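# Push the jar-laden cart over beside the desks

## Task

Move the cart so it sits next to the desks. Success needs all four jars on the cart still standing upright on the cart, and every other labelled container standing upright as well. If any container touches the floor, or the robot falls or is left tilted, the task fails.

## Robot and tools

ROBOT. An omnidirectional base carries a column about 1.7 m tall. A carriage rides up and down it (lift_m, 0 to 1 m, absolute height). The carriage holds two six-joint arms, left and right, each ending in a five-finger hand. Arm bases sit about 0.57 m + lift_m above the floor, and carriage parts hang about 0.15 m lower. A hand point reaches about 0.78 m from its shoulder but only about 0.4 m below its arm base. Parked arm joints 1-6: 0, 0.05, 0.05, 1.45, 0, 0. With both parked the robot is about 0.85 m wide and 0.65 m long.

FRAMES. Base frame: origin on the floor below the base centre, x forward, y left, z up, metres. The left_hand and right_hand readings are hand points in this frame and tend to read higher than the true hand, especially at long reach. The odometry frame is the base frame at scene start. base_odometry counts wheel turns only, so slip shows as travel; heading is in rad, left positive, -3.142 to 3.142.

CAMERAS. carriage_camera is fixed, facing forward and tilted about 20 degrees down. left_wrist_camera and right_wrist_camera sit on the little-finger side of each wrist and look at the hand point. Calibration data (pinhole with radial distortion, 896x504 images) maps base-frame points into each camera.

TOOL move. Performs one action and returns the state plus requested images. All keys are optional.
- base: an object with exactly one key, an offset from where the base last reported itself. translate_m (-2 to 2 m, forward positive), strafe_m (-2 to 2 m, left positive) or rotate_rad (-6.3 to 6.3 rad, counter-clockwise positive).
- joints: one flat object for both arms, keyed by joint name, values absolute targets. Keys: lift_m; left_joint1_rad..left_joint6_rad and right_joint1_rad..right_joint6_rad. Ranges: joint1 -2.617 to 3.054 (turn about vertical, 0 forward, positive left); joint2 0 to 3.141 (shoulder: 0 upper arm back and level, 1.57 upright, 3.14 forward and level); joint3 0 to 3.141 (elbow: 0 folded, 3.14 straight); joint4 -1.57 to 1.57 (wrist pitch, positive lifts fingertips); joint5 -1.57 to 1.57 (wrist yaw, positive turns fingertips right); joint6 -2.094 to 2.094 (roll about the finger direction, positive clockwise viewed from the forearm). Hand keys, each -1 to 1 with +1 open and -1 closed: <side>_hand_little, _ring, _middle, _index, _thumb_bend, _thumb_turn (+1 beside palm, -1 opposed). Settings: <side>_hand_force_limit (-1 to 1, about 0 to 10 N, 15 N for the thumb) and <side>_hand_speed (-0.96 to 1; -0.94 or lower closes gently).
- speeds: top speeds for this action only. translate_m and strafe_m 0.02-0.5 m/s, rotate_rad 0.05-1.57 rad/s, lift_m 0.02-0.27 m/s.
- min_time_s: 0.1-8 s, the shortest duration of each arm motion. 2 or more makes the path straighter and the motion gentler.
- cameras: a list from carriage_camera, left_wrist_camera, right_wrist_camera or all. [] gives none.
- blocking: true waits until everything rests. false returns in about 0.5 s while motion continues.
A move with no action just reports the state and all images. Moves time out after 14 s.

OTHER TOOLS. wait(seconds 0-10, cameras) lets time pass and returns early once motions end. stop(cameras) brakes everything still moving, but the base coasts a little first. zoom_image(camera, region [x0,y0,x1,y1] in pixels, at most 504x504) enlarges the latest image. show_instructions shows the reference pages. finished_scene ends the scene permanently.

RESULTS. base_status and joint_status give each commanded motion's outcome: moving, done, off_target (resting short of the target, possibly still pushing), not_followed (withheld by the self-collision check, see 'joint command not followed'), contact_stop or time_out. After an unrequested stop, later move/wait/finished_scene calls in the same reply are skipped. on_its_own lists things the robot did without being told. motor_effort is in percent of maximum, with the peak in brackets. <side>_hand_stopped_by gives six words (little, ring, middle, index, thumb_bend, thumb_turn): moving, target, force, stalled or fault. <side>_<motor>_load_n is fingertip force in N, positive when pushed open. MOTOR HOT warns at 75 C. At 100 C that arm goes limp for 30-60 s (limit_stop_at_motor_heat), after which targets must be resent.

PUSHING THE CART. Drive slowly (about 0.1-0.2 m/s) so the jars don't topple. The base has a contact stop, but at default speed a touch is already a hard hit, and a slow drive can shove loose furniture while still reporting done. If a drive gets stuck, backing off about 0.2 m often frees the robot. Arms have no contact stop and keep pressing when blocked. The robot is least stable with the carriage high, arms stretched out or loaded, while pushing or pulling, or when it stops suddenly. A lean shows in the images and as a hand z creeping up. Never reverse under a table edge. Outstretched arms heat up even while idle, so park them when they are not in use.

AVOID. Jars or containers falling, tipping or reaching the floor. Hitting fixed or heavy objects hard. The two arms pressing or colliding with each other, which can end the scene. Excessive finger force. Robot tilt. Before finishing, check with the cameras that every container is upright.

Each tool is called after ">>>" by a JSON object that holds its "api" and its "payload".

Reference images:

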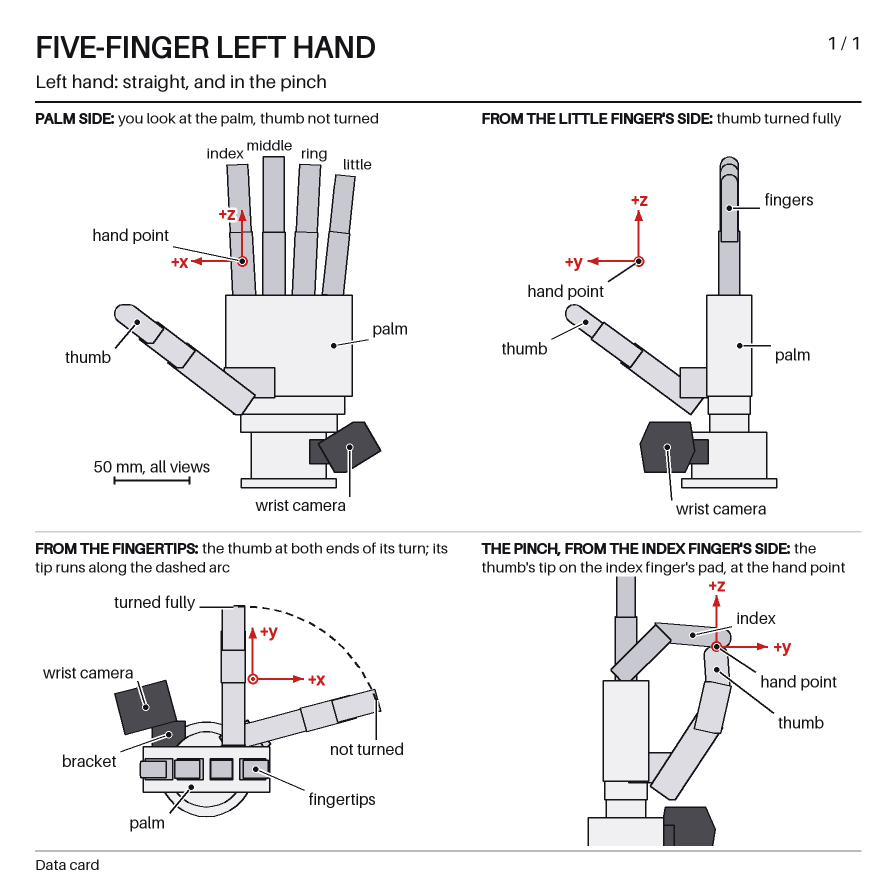

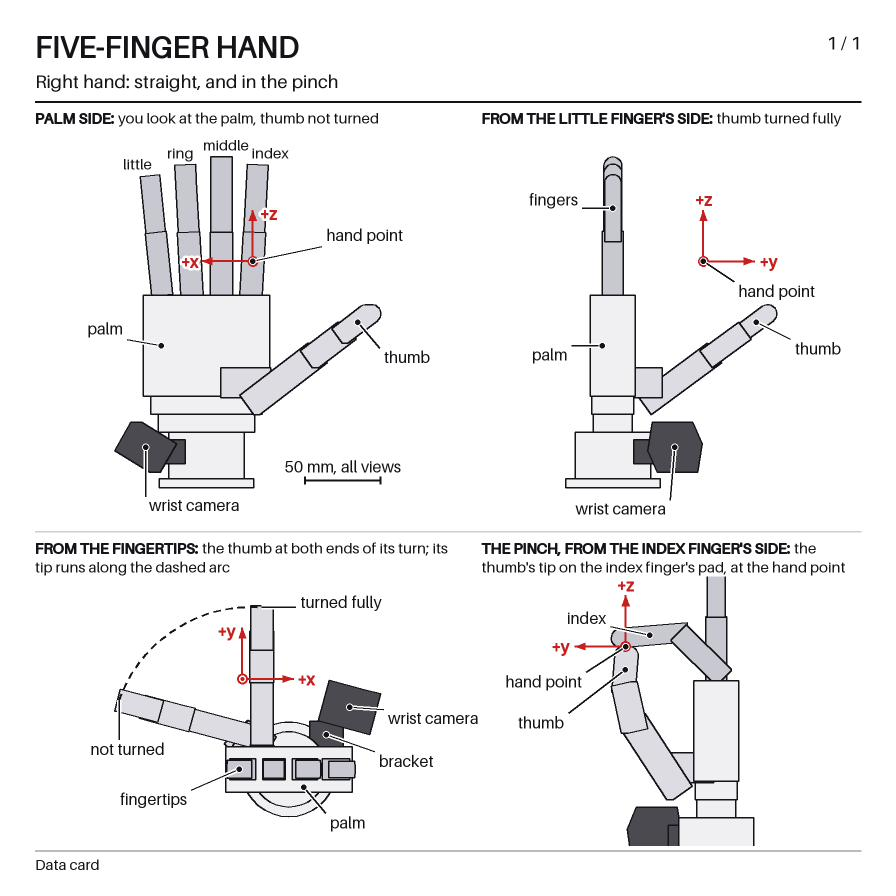

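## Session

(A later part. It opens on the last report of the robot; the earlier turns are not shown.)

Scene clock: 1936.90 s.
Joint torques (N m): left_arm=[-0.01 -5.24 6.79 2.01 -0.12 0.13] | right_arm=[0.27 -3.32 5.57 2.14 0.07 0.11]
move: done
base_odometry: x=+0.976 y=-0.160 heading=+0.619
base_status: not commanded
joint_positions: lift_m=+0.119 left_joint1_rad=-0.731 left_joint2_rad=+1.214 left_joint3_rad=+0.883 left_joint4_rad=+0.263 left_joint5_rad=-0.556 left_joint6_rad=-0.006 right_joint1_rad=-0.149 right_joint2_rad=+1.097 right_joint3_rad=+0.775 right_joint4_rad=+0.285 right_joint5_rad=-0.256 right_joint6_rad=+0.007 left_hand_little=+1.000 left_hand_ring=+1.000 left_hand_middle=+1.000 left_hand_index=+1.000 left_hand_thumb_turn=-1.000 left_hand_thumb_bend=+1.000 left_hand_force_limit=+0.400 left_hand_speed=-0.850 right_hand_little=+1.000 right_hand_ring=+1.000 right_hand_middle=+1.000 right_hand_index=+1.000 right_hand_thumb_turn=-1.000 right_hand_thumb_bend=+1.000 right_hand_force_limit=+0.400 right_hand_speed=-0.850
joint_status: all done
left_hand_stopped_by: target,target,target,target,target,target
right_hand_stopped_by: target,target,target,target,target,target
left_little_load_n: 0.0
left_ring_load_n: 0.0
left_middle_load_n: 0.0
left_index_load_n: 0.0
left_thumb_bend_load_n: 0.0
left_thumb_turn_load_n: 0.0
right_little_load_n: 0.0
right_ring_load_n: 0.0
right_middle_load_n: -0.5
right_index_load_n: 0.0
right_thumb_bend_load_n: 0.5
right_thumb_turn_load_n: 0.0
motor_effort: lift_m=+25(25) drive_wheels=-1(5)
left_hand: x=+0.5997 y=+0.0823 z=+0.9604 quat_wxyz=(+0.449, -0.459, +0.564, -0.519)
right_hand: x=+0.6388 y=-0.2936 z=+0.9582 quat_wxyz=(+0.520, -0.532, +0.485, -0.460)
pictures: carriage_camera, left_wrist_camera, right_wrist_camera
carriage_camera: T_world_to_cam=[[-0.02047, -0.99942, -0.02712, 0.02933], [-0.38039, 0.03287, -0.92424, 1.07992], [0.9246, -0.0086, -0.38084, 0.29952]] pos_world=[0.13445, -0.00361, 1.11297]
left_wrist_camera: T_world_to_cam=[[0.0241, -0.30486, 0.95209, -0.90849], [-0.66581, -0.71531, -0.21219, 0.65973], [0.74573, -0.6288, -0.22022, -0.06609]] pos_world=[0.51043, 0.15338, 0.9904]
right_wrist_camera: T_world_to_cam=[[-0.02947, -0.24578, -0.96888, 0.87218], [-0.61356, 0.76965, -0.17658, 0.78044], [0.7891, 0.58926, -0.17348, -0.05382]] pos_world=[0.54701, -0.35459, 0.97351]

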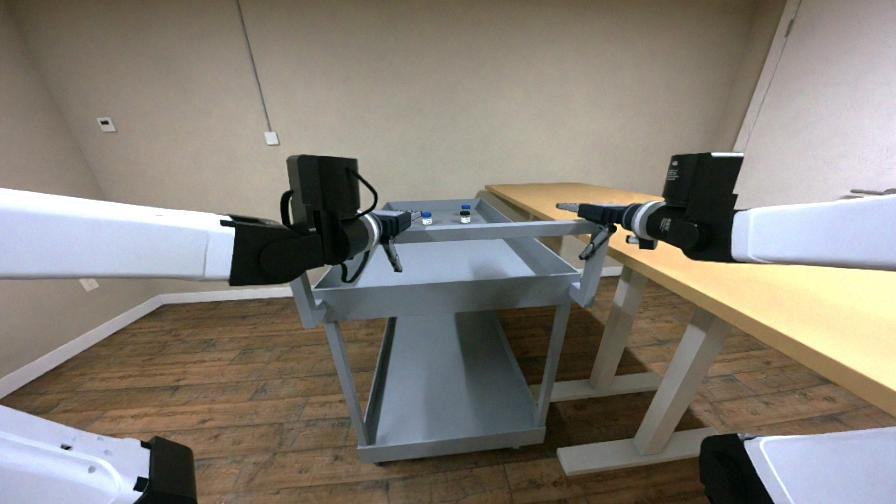

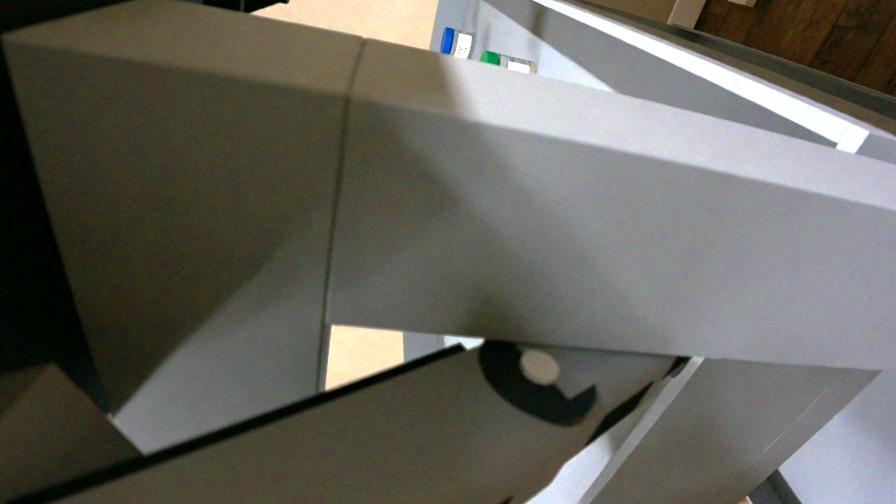

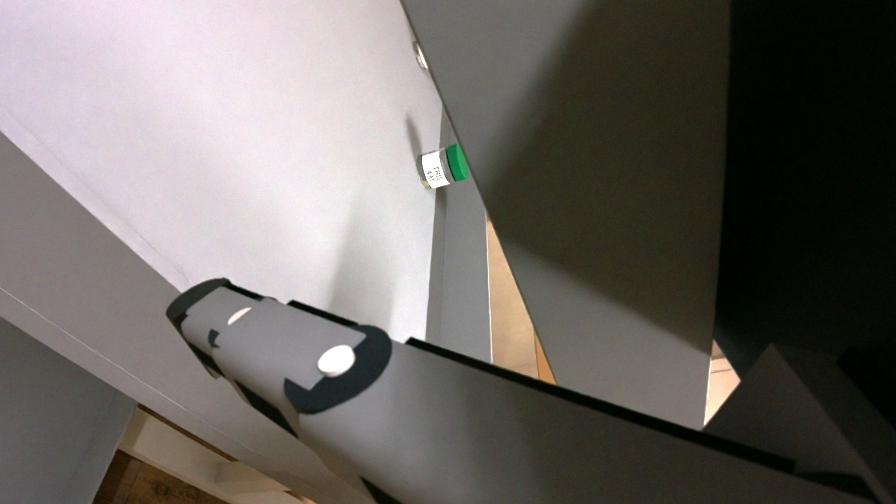

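>>> {"api": "move", "payload": {"joints": {"lift_m": 0.16}, "speeds": {"lift_m": 0.08}}}

>>> {"api": "move", "payload": {"base": {"translate_m": -0.15}, "speeds": {"translate_m": 0.08}, "cameras": ["all"]}}

Scene clock: 1945.17 s.
Joint torques (N m): left_arm=[-0.02 -5.48 6.8 2.32 -0.17 0.12] | right_arm=[0.27 -3.43 5.67 2.79 0.05 0.11]
move: done
base_odometry: x=+0.976 y=-0.160 heading=+0.619
base_status: not commanded
joint_positions: lift_m=+0.160 left_joint1_rad=-0.731 left_joint2_rad=+1.215 left_joint3_rad=+0.883 left_joint4_rad=+0.231 left_joint5_rad=-0.553 left_joint6_rad=-0.006 right_joint1_rad=-0.149 right_joint2_rad=+1.099 right_joint3_rad=+0.774 right_joint4_rad=+0.230 right_joint5_rad=-0.256 right_joint6_rad=+0.006 left_hand_little=+1.000 left_hand_ring=+1.000 left_hand_middle=+1.000 left_hand_index=+1.000 left_hand_thumb_turn=-1.000 left_hand_thumb_bend=+1.000 left_hand_force_limit=+0.400 left_hand_speed=-0.850 right_hand_little=+1.000 right_hand_ring=+1.000 right_hand_middle=+1.000 right_hand_index=+1.000 right_hand_thumb_turn=-1.000 right_hand_thumb_bend=+1.000 right_hand_force_limit=+0.400 right_hand_speed=-0.850
joint_status: all done
left_hand_stopped_by: target,target,target,target,target,target
right_hand_stopped_by: target,target,target,target,target,target
left_little_load_n: 0.0
left_ring_load_n: 0.0
left_middle_load_n: 0.0
left_index_load_n: -0.5
left_thumb_bend_load_n: 0.5
left_thumb_turn_load_n: 1.5
right_little_load_n: 0.0
right_ring_load_n: 0.0
right_middle_load_n: 0.0
right_index_load_n: 0.0
right_thumb_bend_load_n: 0.5
right_thumb_turn_load_n: 0.5
motor_effort: lift_m=+33(39) drive_wheels=-3(4)
left_hand: x=+0.5977 y=+0.0833 z=+0.9924 quat_wxyz=(+0.446, -0.460, +0.576, -0.508)
right_hand: x=+0.6348 y=-0.2930 z=+0.9839 quat_wxyz=(+0.509, -0.542, +0.501, -0.442)
pictures: none

Scene clock: 1947.77 s.
Joint torques (N m): left_arm=[-0.02 -5.26 6.79 2.12 -0.17 0.12] | right_arm=[0.28 -3.44 5.75 2.31 0.06 0.11]
move: done
base_odometry: x=+0.854 y=-0.247 heading=+0.619
base_status: done
joint_positions: lift_m=+0.160 left_joint1_rad=-0.731 left_joint2_rad=+1.215 left_joint3_rad=+0.883 left_joint4_rad=+0.252 left_joint5_rad=-0.553 left_joint6_rad=-0.006 right_joint1_rad=-0.149 right_joint2_rad=+1.099 right_joint3_rad=+0.774 right_joint4_rad=+0.271 right_joint5_rad=-0.256 right_joint6_rad=+0.006 left_hand_little=+1.000 left_hand_ring=+1.000 left_hand_middle=+1.000 left_hand_index=+1.000 left_hand_thumb_turn=-1.000 left_hand_thumb_bend=+1.000 left_hand_force_limit=+0.400 left_hand_speed=-0.850 right_hand_little=+1.000 right_hand_ring=+1.000 right_hand_middle=+1.000 right_hand_index=+1.000 right_hand_thumb_turn=-1.000 right_hand_thumb_bend=+1.000 right_hand_force_limit=+0.400 right_hand_speed=-0.850
joint_status: not commanded
left_hand_stopped_by: target,target,target,target,target,target
right_hand_stopped_by: target,target,target,target,target,target
left_little_load_n: 0.0
left_ring_load_n: 0.0
left_middle_load_n: 0.0
left_index_load_n: 0.0
left_thumb_bend_load_n: 0.0
left_thumb_turn_load_n: 0.0
right_little_load_n: 0.0
right_ring_load_n: 0.0
right_middle_load_n: 0.0
right_index_load_n: 0.0
right_thumb_bend_load_n: 0.0
right_thumb_turn_load_n: 0.0
motor_effort: lift_m=+33(33) drive_wheels=+1(6)
left_hand: x=+0.5989 y=+0.0822 z=+0.9976 quat_wxyz=(+0.448, -0.459, +0.569, -0.515)
right_hand: x=+0.6380 y=-0.2935 z=+0.9943 quat_wxyz=(+0.517, -0.535, +0.489, -0.455)
pictures: carriage_camera, left_wrist_camera, right_wrist_camera
carriage_camera: T_world_to_cam=[[-0.02047, -0.99942, -0.02712, 0.03042], [-0.38039, 0.03287, -0.92424, 1.11707], [0.9246, -0.0086, -0.38084, 0.31483]] pos_world=[0.13445, -0.00361, 1.15317]
left_wrist_camera: T_world_to_cam=[[0.03153, -0.31232, 0.94945, -0.94508], [-0.67021, -0.71133, -0.21173, 0.66885], [0.7415, -0.62966, -0.23175, -0.04329]] pos_world=[0.51017, 0.15335, 1.02889]
right_wrist_camera: T_world_to_cam=[[-0.044, -0.24394, -0.96879, 0.91683], [-0.61615, 0.76996, -0.16589, 0.77737], [0.7864, 0.58962, -0.18419, -0.03444]] pos_world=[0.5464, -0.35458, 1.01083]

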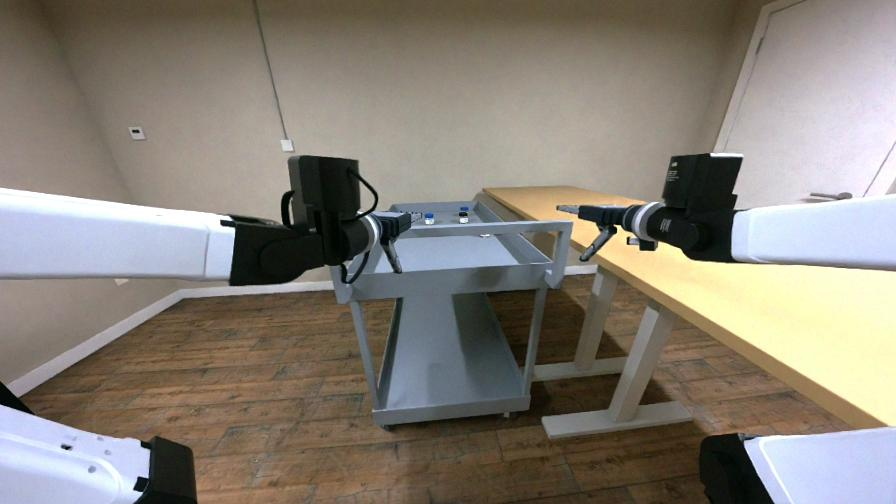

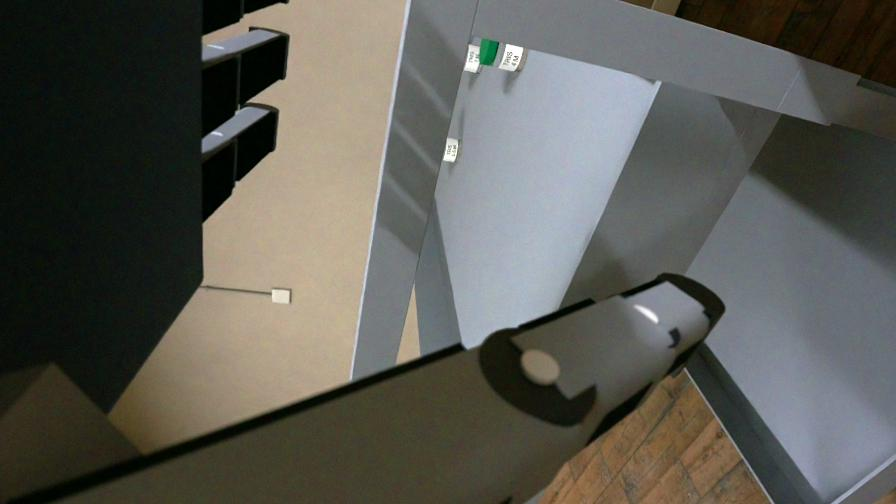

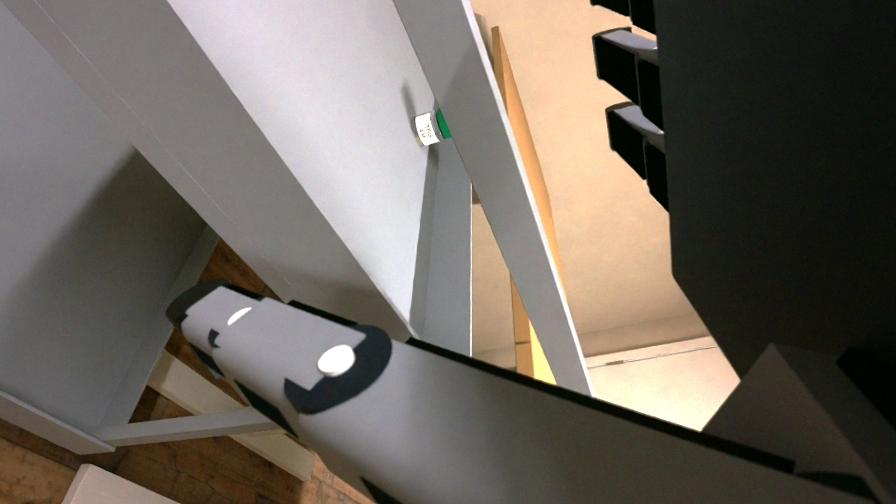

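>>> {"api": "move", "payload": {"base": {"translate_m": -0.3}, "speeds": {"translate_m": 0.2}, "cameras": ["carriage_camera"]}}

>>> {"api": "zoom_image", "payload": {"camera": "carriage_camera", "region": [360, 180, 640, 440]}}

Scene clock: 1957.07 s.
Joint torques (N m): left_arm=[-0.05 -5.29 6.82 2.11 -0.18 0.11] | right_arm=[0.28 -3.43 5.6 2.27 0.07 0.11]
move: done
base_odometry: x=+0.610 y=-0.421 heading=+0.619
base_status: done
joint_positions: lift_m=+0.160 left_joint1_rad=-0.731 left_joint2_rad=+1.215 left_joint3_rad=+0.883 left_joint4_rad=+0.254 left_joint5_rad=-0.553 left_joint6_rad=-0.006 right_joint1_rad=-0.149 right_joint2_rad=+1.099 right_joint3_rad=+0.774 right_joint4_rad=+0.273 right_joint5_rad=-0.256 right_joint6_rad=+0.006 left_hand_little=+1.000 left_hand_ring=+1.000 left_hand_middle=+1.000 left_hand_index=+1.000 left_hand_thumb_turn=-1.000 left_hand_thumb_bend=+1.000 left_hand_force_limit=+0.400 left_hand_speed=-0.850 right_hand_little=+1.000 right_hand_ring=+1.000 right_hand_middle=+1.000 right_hand_index=+1.000 right_hand_thumb_turn=-1.000 right_hand_thumb_bend=+1.000 right_hand_force_limit=+0.400 right_hand_speed=-0.850
joint_status: not commanded
left_hand_stopped_by: target,target,target,target,target,target
right_hand_stopped_by: target,target,target,target,target,target
left_little_load_n: 0.0
left_ring_load_n: 0.0
left_middle_load_n: -0.5
left_index_load_n: 0.0
left_thumb_bend_load_n: 0.0
left_thumb_turn_load_n: 0.0
right_little_load_n: 0.0
right_ring_load_n: 0.0
right_middle_load_n: 0.0
right_index_load_n: 0.0
right_thumb_bend_load_n: 0.0
right_thumb_turn_load_n: 0.0
motor_effort: lift_m=+33(33) drive_wheels=+0(7)
left_hand: x=+0.5991 y=+0.0821 z=+0.9980 quat_wxyz=(+0.448, -0.459, +0.568, -0.516)
right_hand: x=+0.6381 y=-0.2935 z=+0.9948 quat_wxyz=(+0.518, -0.534, +0.489, -0.456)
carriage_camera: T_world_to_cam=[[-0.02047, -0.99942, -0.02712, 0.03042], [-0.38039, 0.03287, -0.92424, 1.11707], [0.9246, -0.0086, -0.38084, 0.31483]] pos_world=[0.13445, -0.00361, 1.15317]

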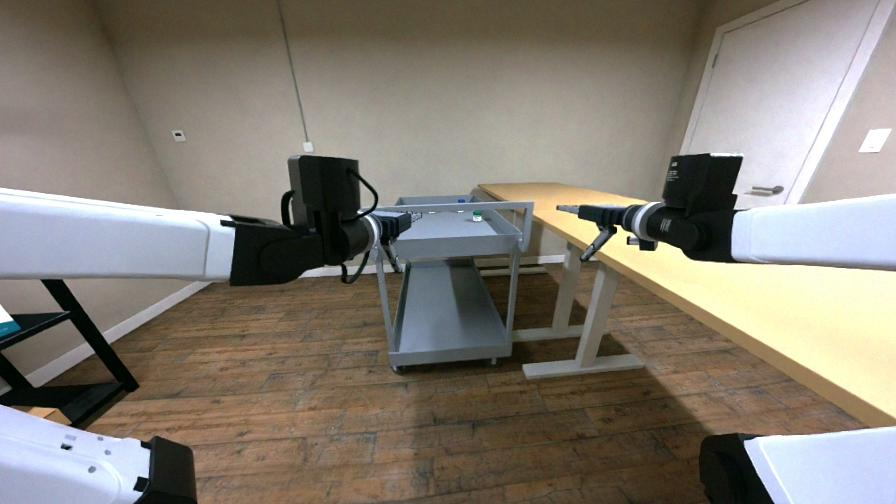

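Scaled by 1.800 from the camera's image (finer frame: 1280x720).

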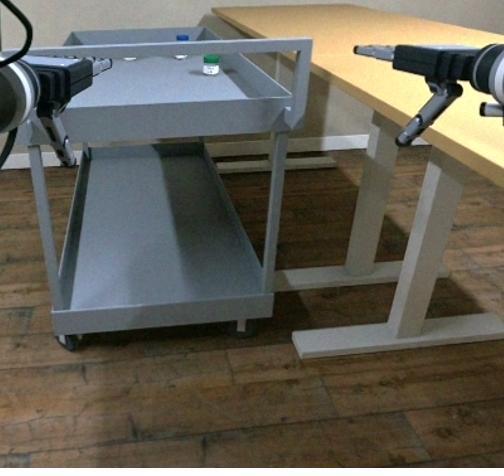

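>>> {"api": "move", "payload": {"cameras": ["carriage_camera"]}}

>>> {"api": "zoom_image", "payload": {"camera": "carriage_camera", "region": [250, 150, 650, 504]}}

Scene clock: 1968.43 s.
Joint torques (N m): left_arm=[-0.03 -5.3 6.8 2.11 -0.15 0.13] | right_arm=[0.31 -3.4 5.61 2.28 0.06 0.11]
base_odometry: x=+0.610 y=-0.421 heading=+0.619
base_status: done
joint_positions: lift_m=+0.160 left_joint1_rad=-0.731 left_joint2_rad=+1.215 left_joint3_rad=+0.883 left_joint4_rad=+0.254 left_joint5_rad=-0.553 left_joint6_rad=-0.006 right_joint1_rad=-0.149 right_joint2_rad=+1.099 right_joint3_rad=+0.774 right_joint4_rad=+0.273 right_joint5_rad=-0.256 right_joint6_rad=+0.006 left_hand_little=+1.000 left_hand_ring=+1.000 left_hand_middle=+1.000 left_hand_index=+1.000 left_hand_thumb_turn=-1.000 left_hand_thumb_bend=+1.000 left_hand_force_limit=+0.400 left_hand_speed=-0.850 right_hand_little=+1.000 right_hand_ring=+1.000 right_hand_middle=+1.000 right_hand_index=+1.000 right_hand_thumb_turn=-1.000 right_hand_thumb_bend=+1.000 right_hand_force_limit=+0.400 right_hand_speed=-0.850
joint_status: not commanded
left_hand_stopped_by: target,target,target,target,target,target
right_hand_stopped_by: target,target,target,target,target,target
left_little_load_n: 0.0
left_ring_load_n: 0.0
left_middle_load_n: 0.0
left_index_load_n: 0.0
left_thumb_bend_load_n: 0.0
left_thumb_turn_load_n: 0.0
right_little_load_n: 0.0
right_ring_load_n: 0.0
right_middle_load_n: 0.5
right_index_load_n: 0.0
right_thumb_bend_load_n: 0.0
right_thumb_turn_load_n: 0.0
motor_effort: lift_m=+33(33) drive_wheels=+0(7)
left_hand: x=+0.5991 y=+0.0821 z=+0.9980 quat_wxyz=(+0.448, -0.459, +0.568, -0.516) (m; base frame)
right_hand: x=+0.6381 y=-0.2935 z=+0.9948 quat_wxyz=(+0.518, -0.534, +0.489, -0.456) (m; base frame)
pictures: carriage_camera
camera_calibration:
carriage_camera: T_world_to_cam=[[-0.02047, -0.99942, -0.02712, 0.03042], [-0.38039, 0.03287, -0.92424, 1.11707], [0.9246, -0.0086, -0.38084, 0.31483]] pos_world=[0.13445, -0.00361, 1.15317]

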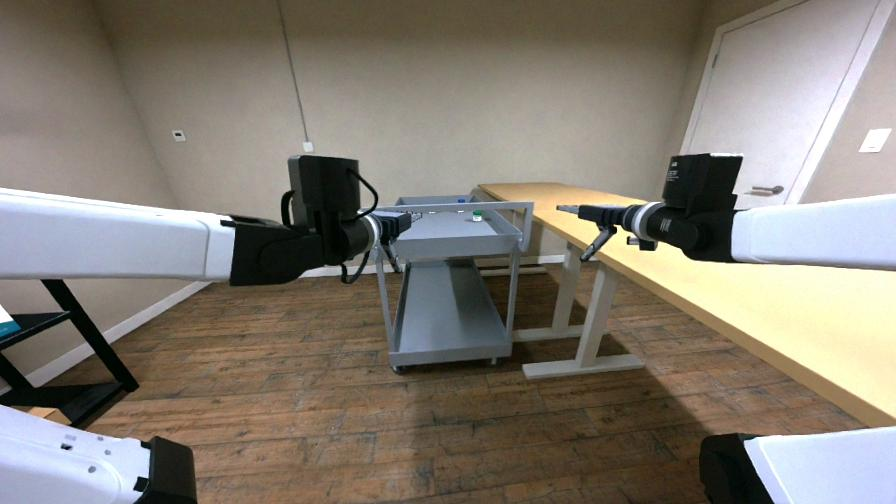

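Scaled by 1.260 from the camera's image (finer frame: 1280x720).

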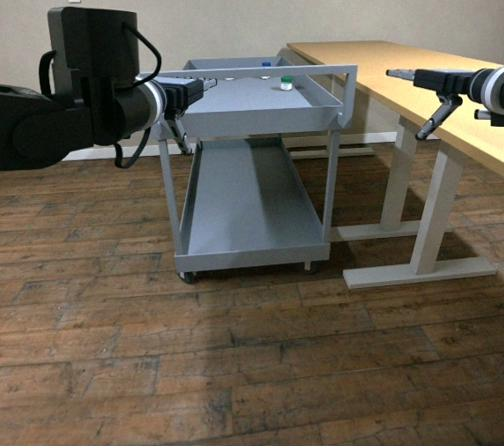

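>>> {"api": "move", "payload": {"joints": {"lift_m": 0.45, "left_joint1_rad": 0, "left_joint2_rad": 0.05, "left_joint3_rad": 0.05, "left_joint4_rad": 1.45, "left_joint5_rad": 0, "left_joint6_rad": 0}, "min_time_s": 3, "cameras": ["carriage_camera"]}}

>>> {"api": "zoom_image", "payload": {"camera": "carriage_camera", "region": [340, 180, 580, 340]}}

Scene clock: 1982.27 s.
Joint torques (N m): left_arm=[0.76 3.32 4.29 0.1 0.07 0.18] | right_arm=[0.31 -3.45 5.63 2.18 0.07 0.11]
move: done
base_odometry: x=+0.610 y=-0.421 heading=+0.619
base_status: not commanded
joint_positions: lift_m=+0.450 left_joint1_rad=-0.008 left_joint2_rad=+0.058 left_joint3_rad=+0.058 left_joint4_rad=+1.430 left_joint5_rad=-0.017 left_joint6_rad=-0.006 right_joint1_rad=-0.149 right_joint2_rad=+1.099 right_joint3_rad=+0.774 right_joint4_rad=+0.284 right_joint5_rad=-0.256 right_joint6_rad=+0.006 left_hand_little=+1.000 left_hand_ring=+1.000 left_hand_middle=+1.000 left_hand_index=+1.000 left_hand_thumb_turn=-1.000 left_hand_thumb_bend=+1.000 left_hand_force_limit=+0.400 left_hand_speed=-0.850 right_hand_little=+1.000 right_hand_ring=+1.000 right_hand_middle=+1.000 right_hand_index=+1.000 right_hand_thumb_turn=-1.000 right_hand_thumb_bend=+1.000 right_hand_force_limit=+0.400 right_hand_speed=-0.850
joint_status: all done
left_hand_stopped_by: target,target,target,target,target,target
right_hand_stopped_by: target,target,target,target,target,target
left_little_load_n: 0.0
left_ring_load_n: 0.0
left_middle_load_n: 0.0
left_index_load_n: 0.0
left_thumb_bend_load_n: 0.0
left_thumb_turn_load_n: 0.0
right_little_load_n: 0.0
right_ring_load_n: 0.0
right_middle_load_n: 0.0
right_index_load_n: 0.0
right_thumb_bend_load_n: 0.0
right_thumb_turn_load_n: 0.0
motor_effort: lift_m=+32(40) drive_wheels=+1(3)
left_hand: x=+0.3271 y=+0.2838 z=+1.4768 quat_wxyz=(+0.701, -0.055, +0.044, -0.710)
right_hand: x=+0.6389 y=-0.2936 z=+1.2874 quat_wxyz=(+0.520, -0.532, +0.486, -0.459)
carriage_camera: T_world_to_cam=[[-0.02047, -0.99942, -0.02712, 0.03829], [-0.38039, 0.03287, -0.92424, 1.38519], [0.9246, -0.0086, -0.38084, 0.42531]] pos_world=[0.13445, -0.00361, 1.44327]

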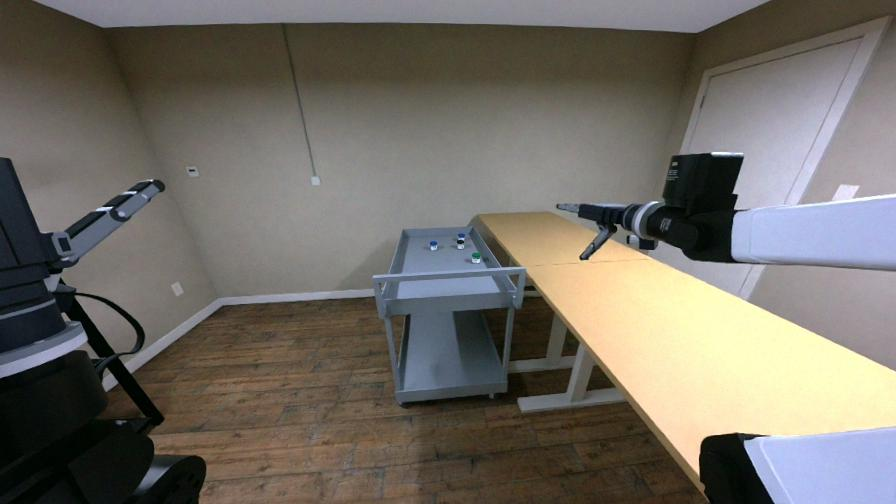

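Scaled by 2.100 from the camera's image (finer frame: 1280x720).

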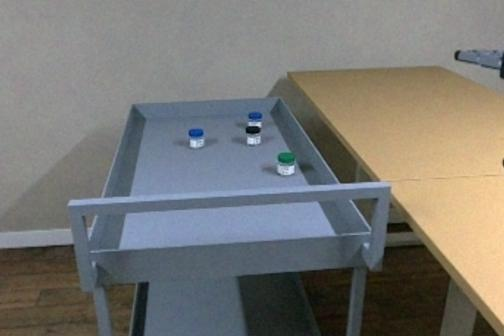

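All four jars are upright on the cart, and it stands parallel beside the desks.

>>> {"api": "finished_scene", "payload": {}}

The scene is finished: the task was done.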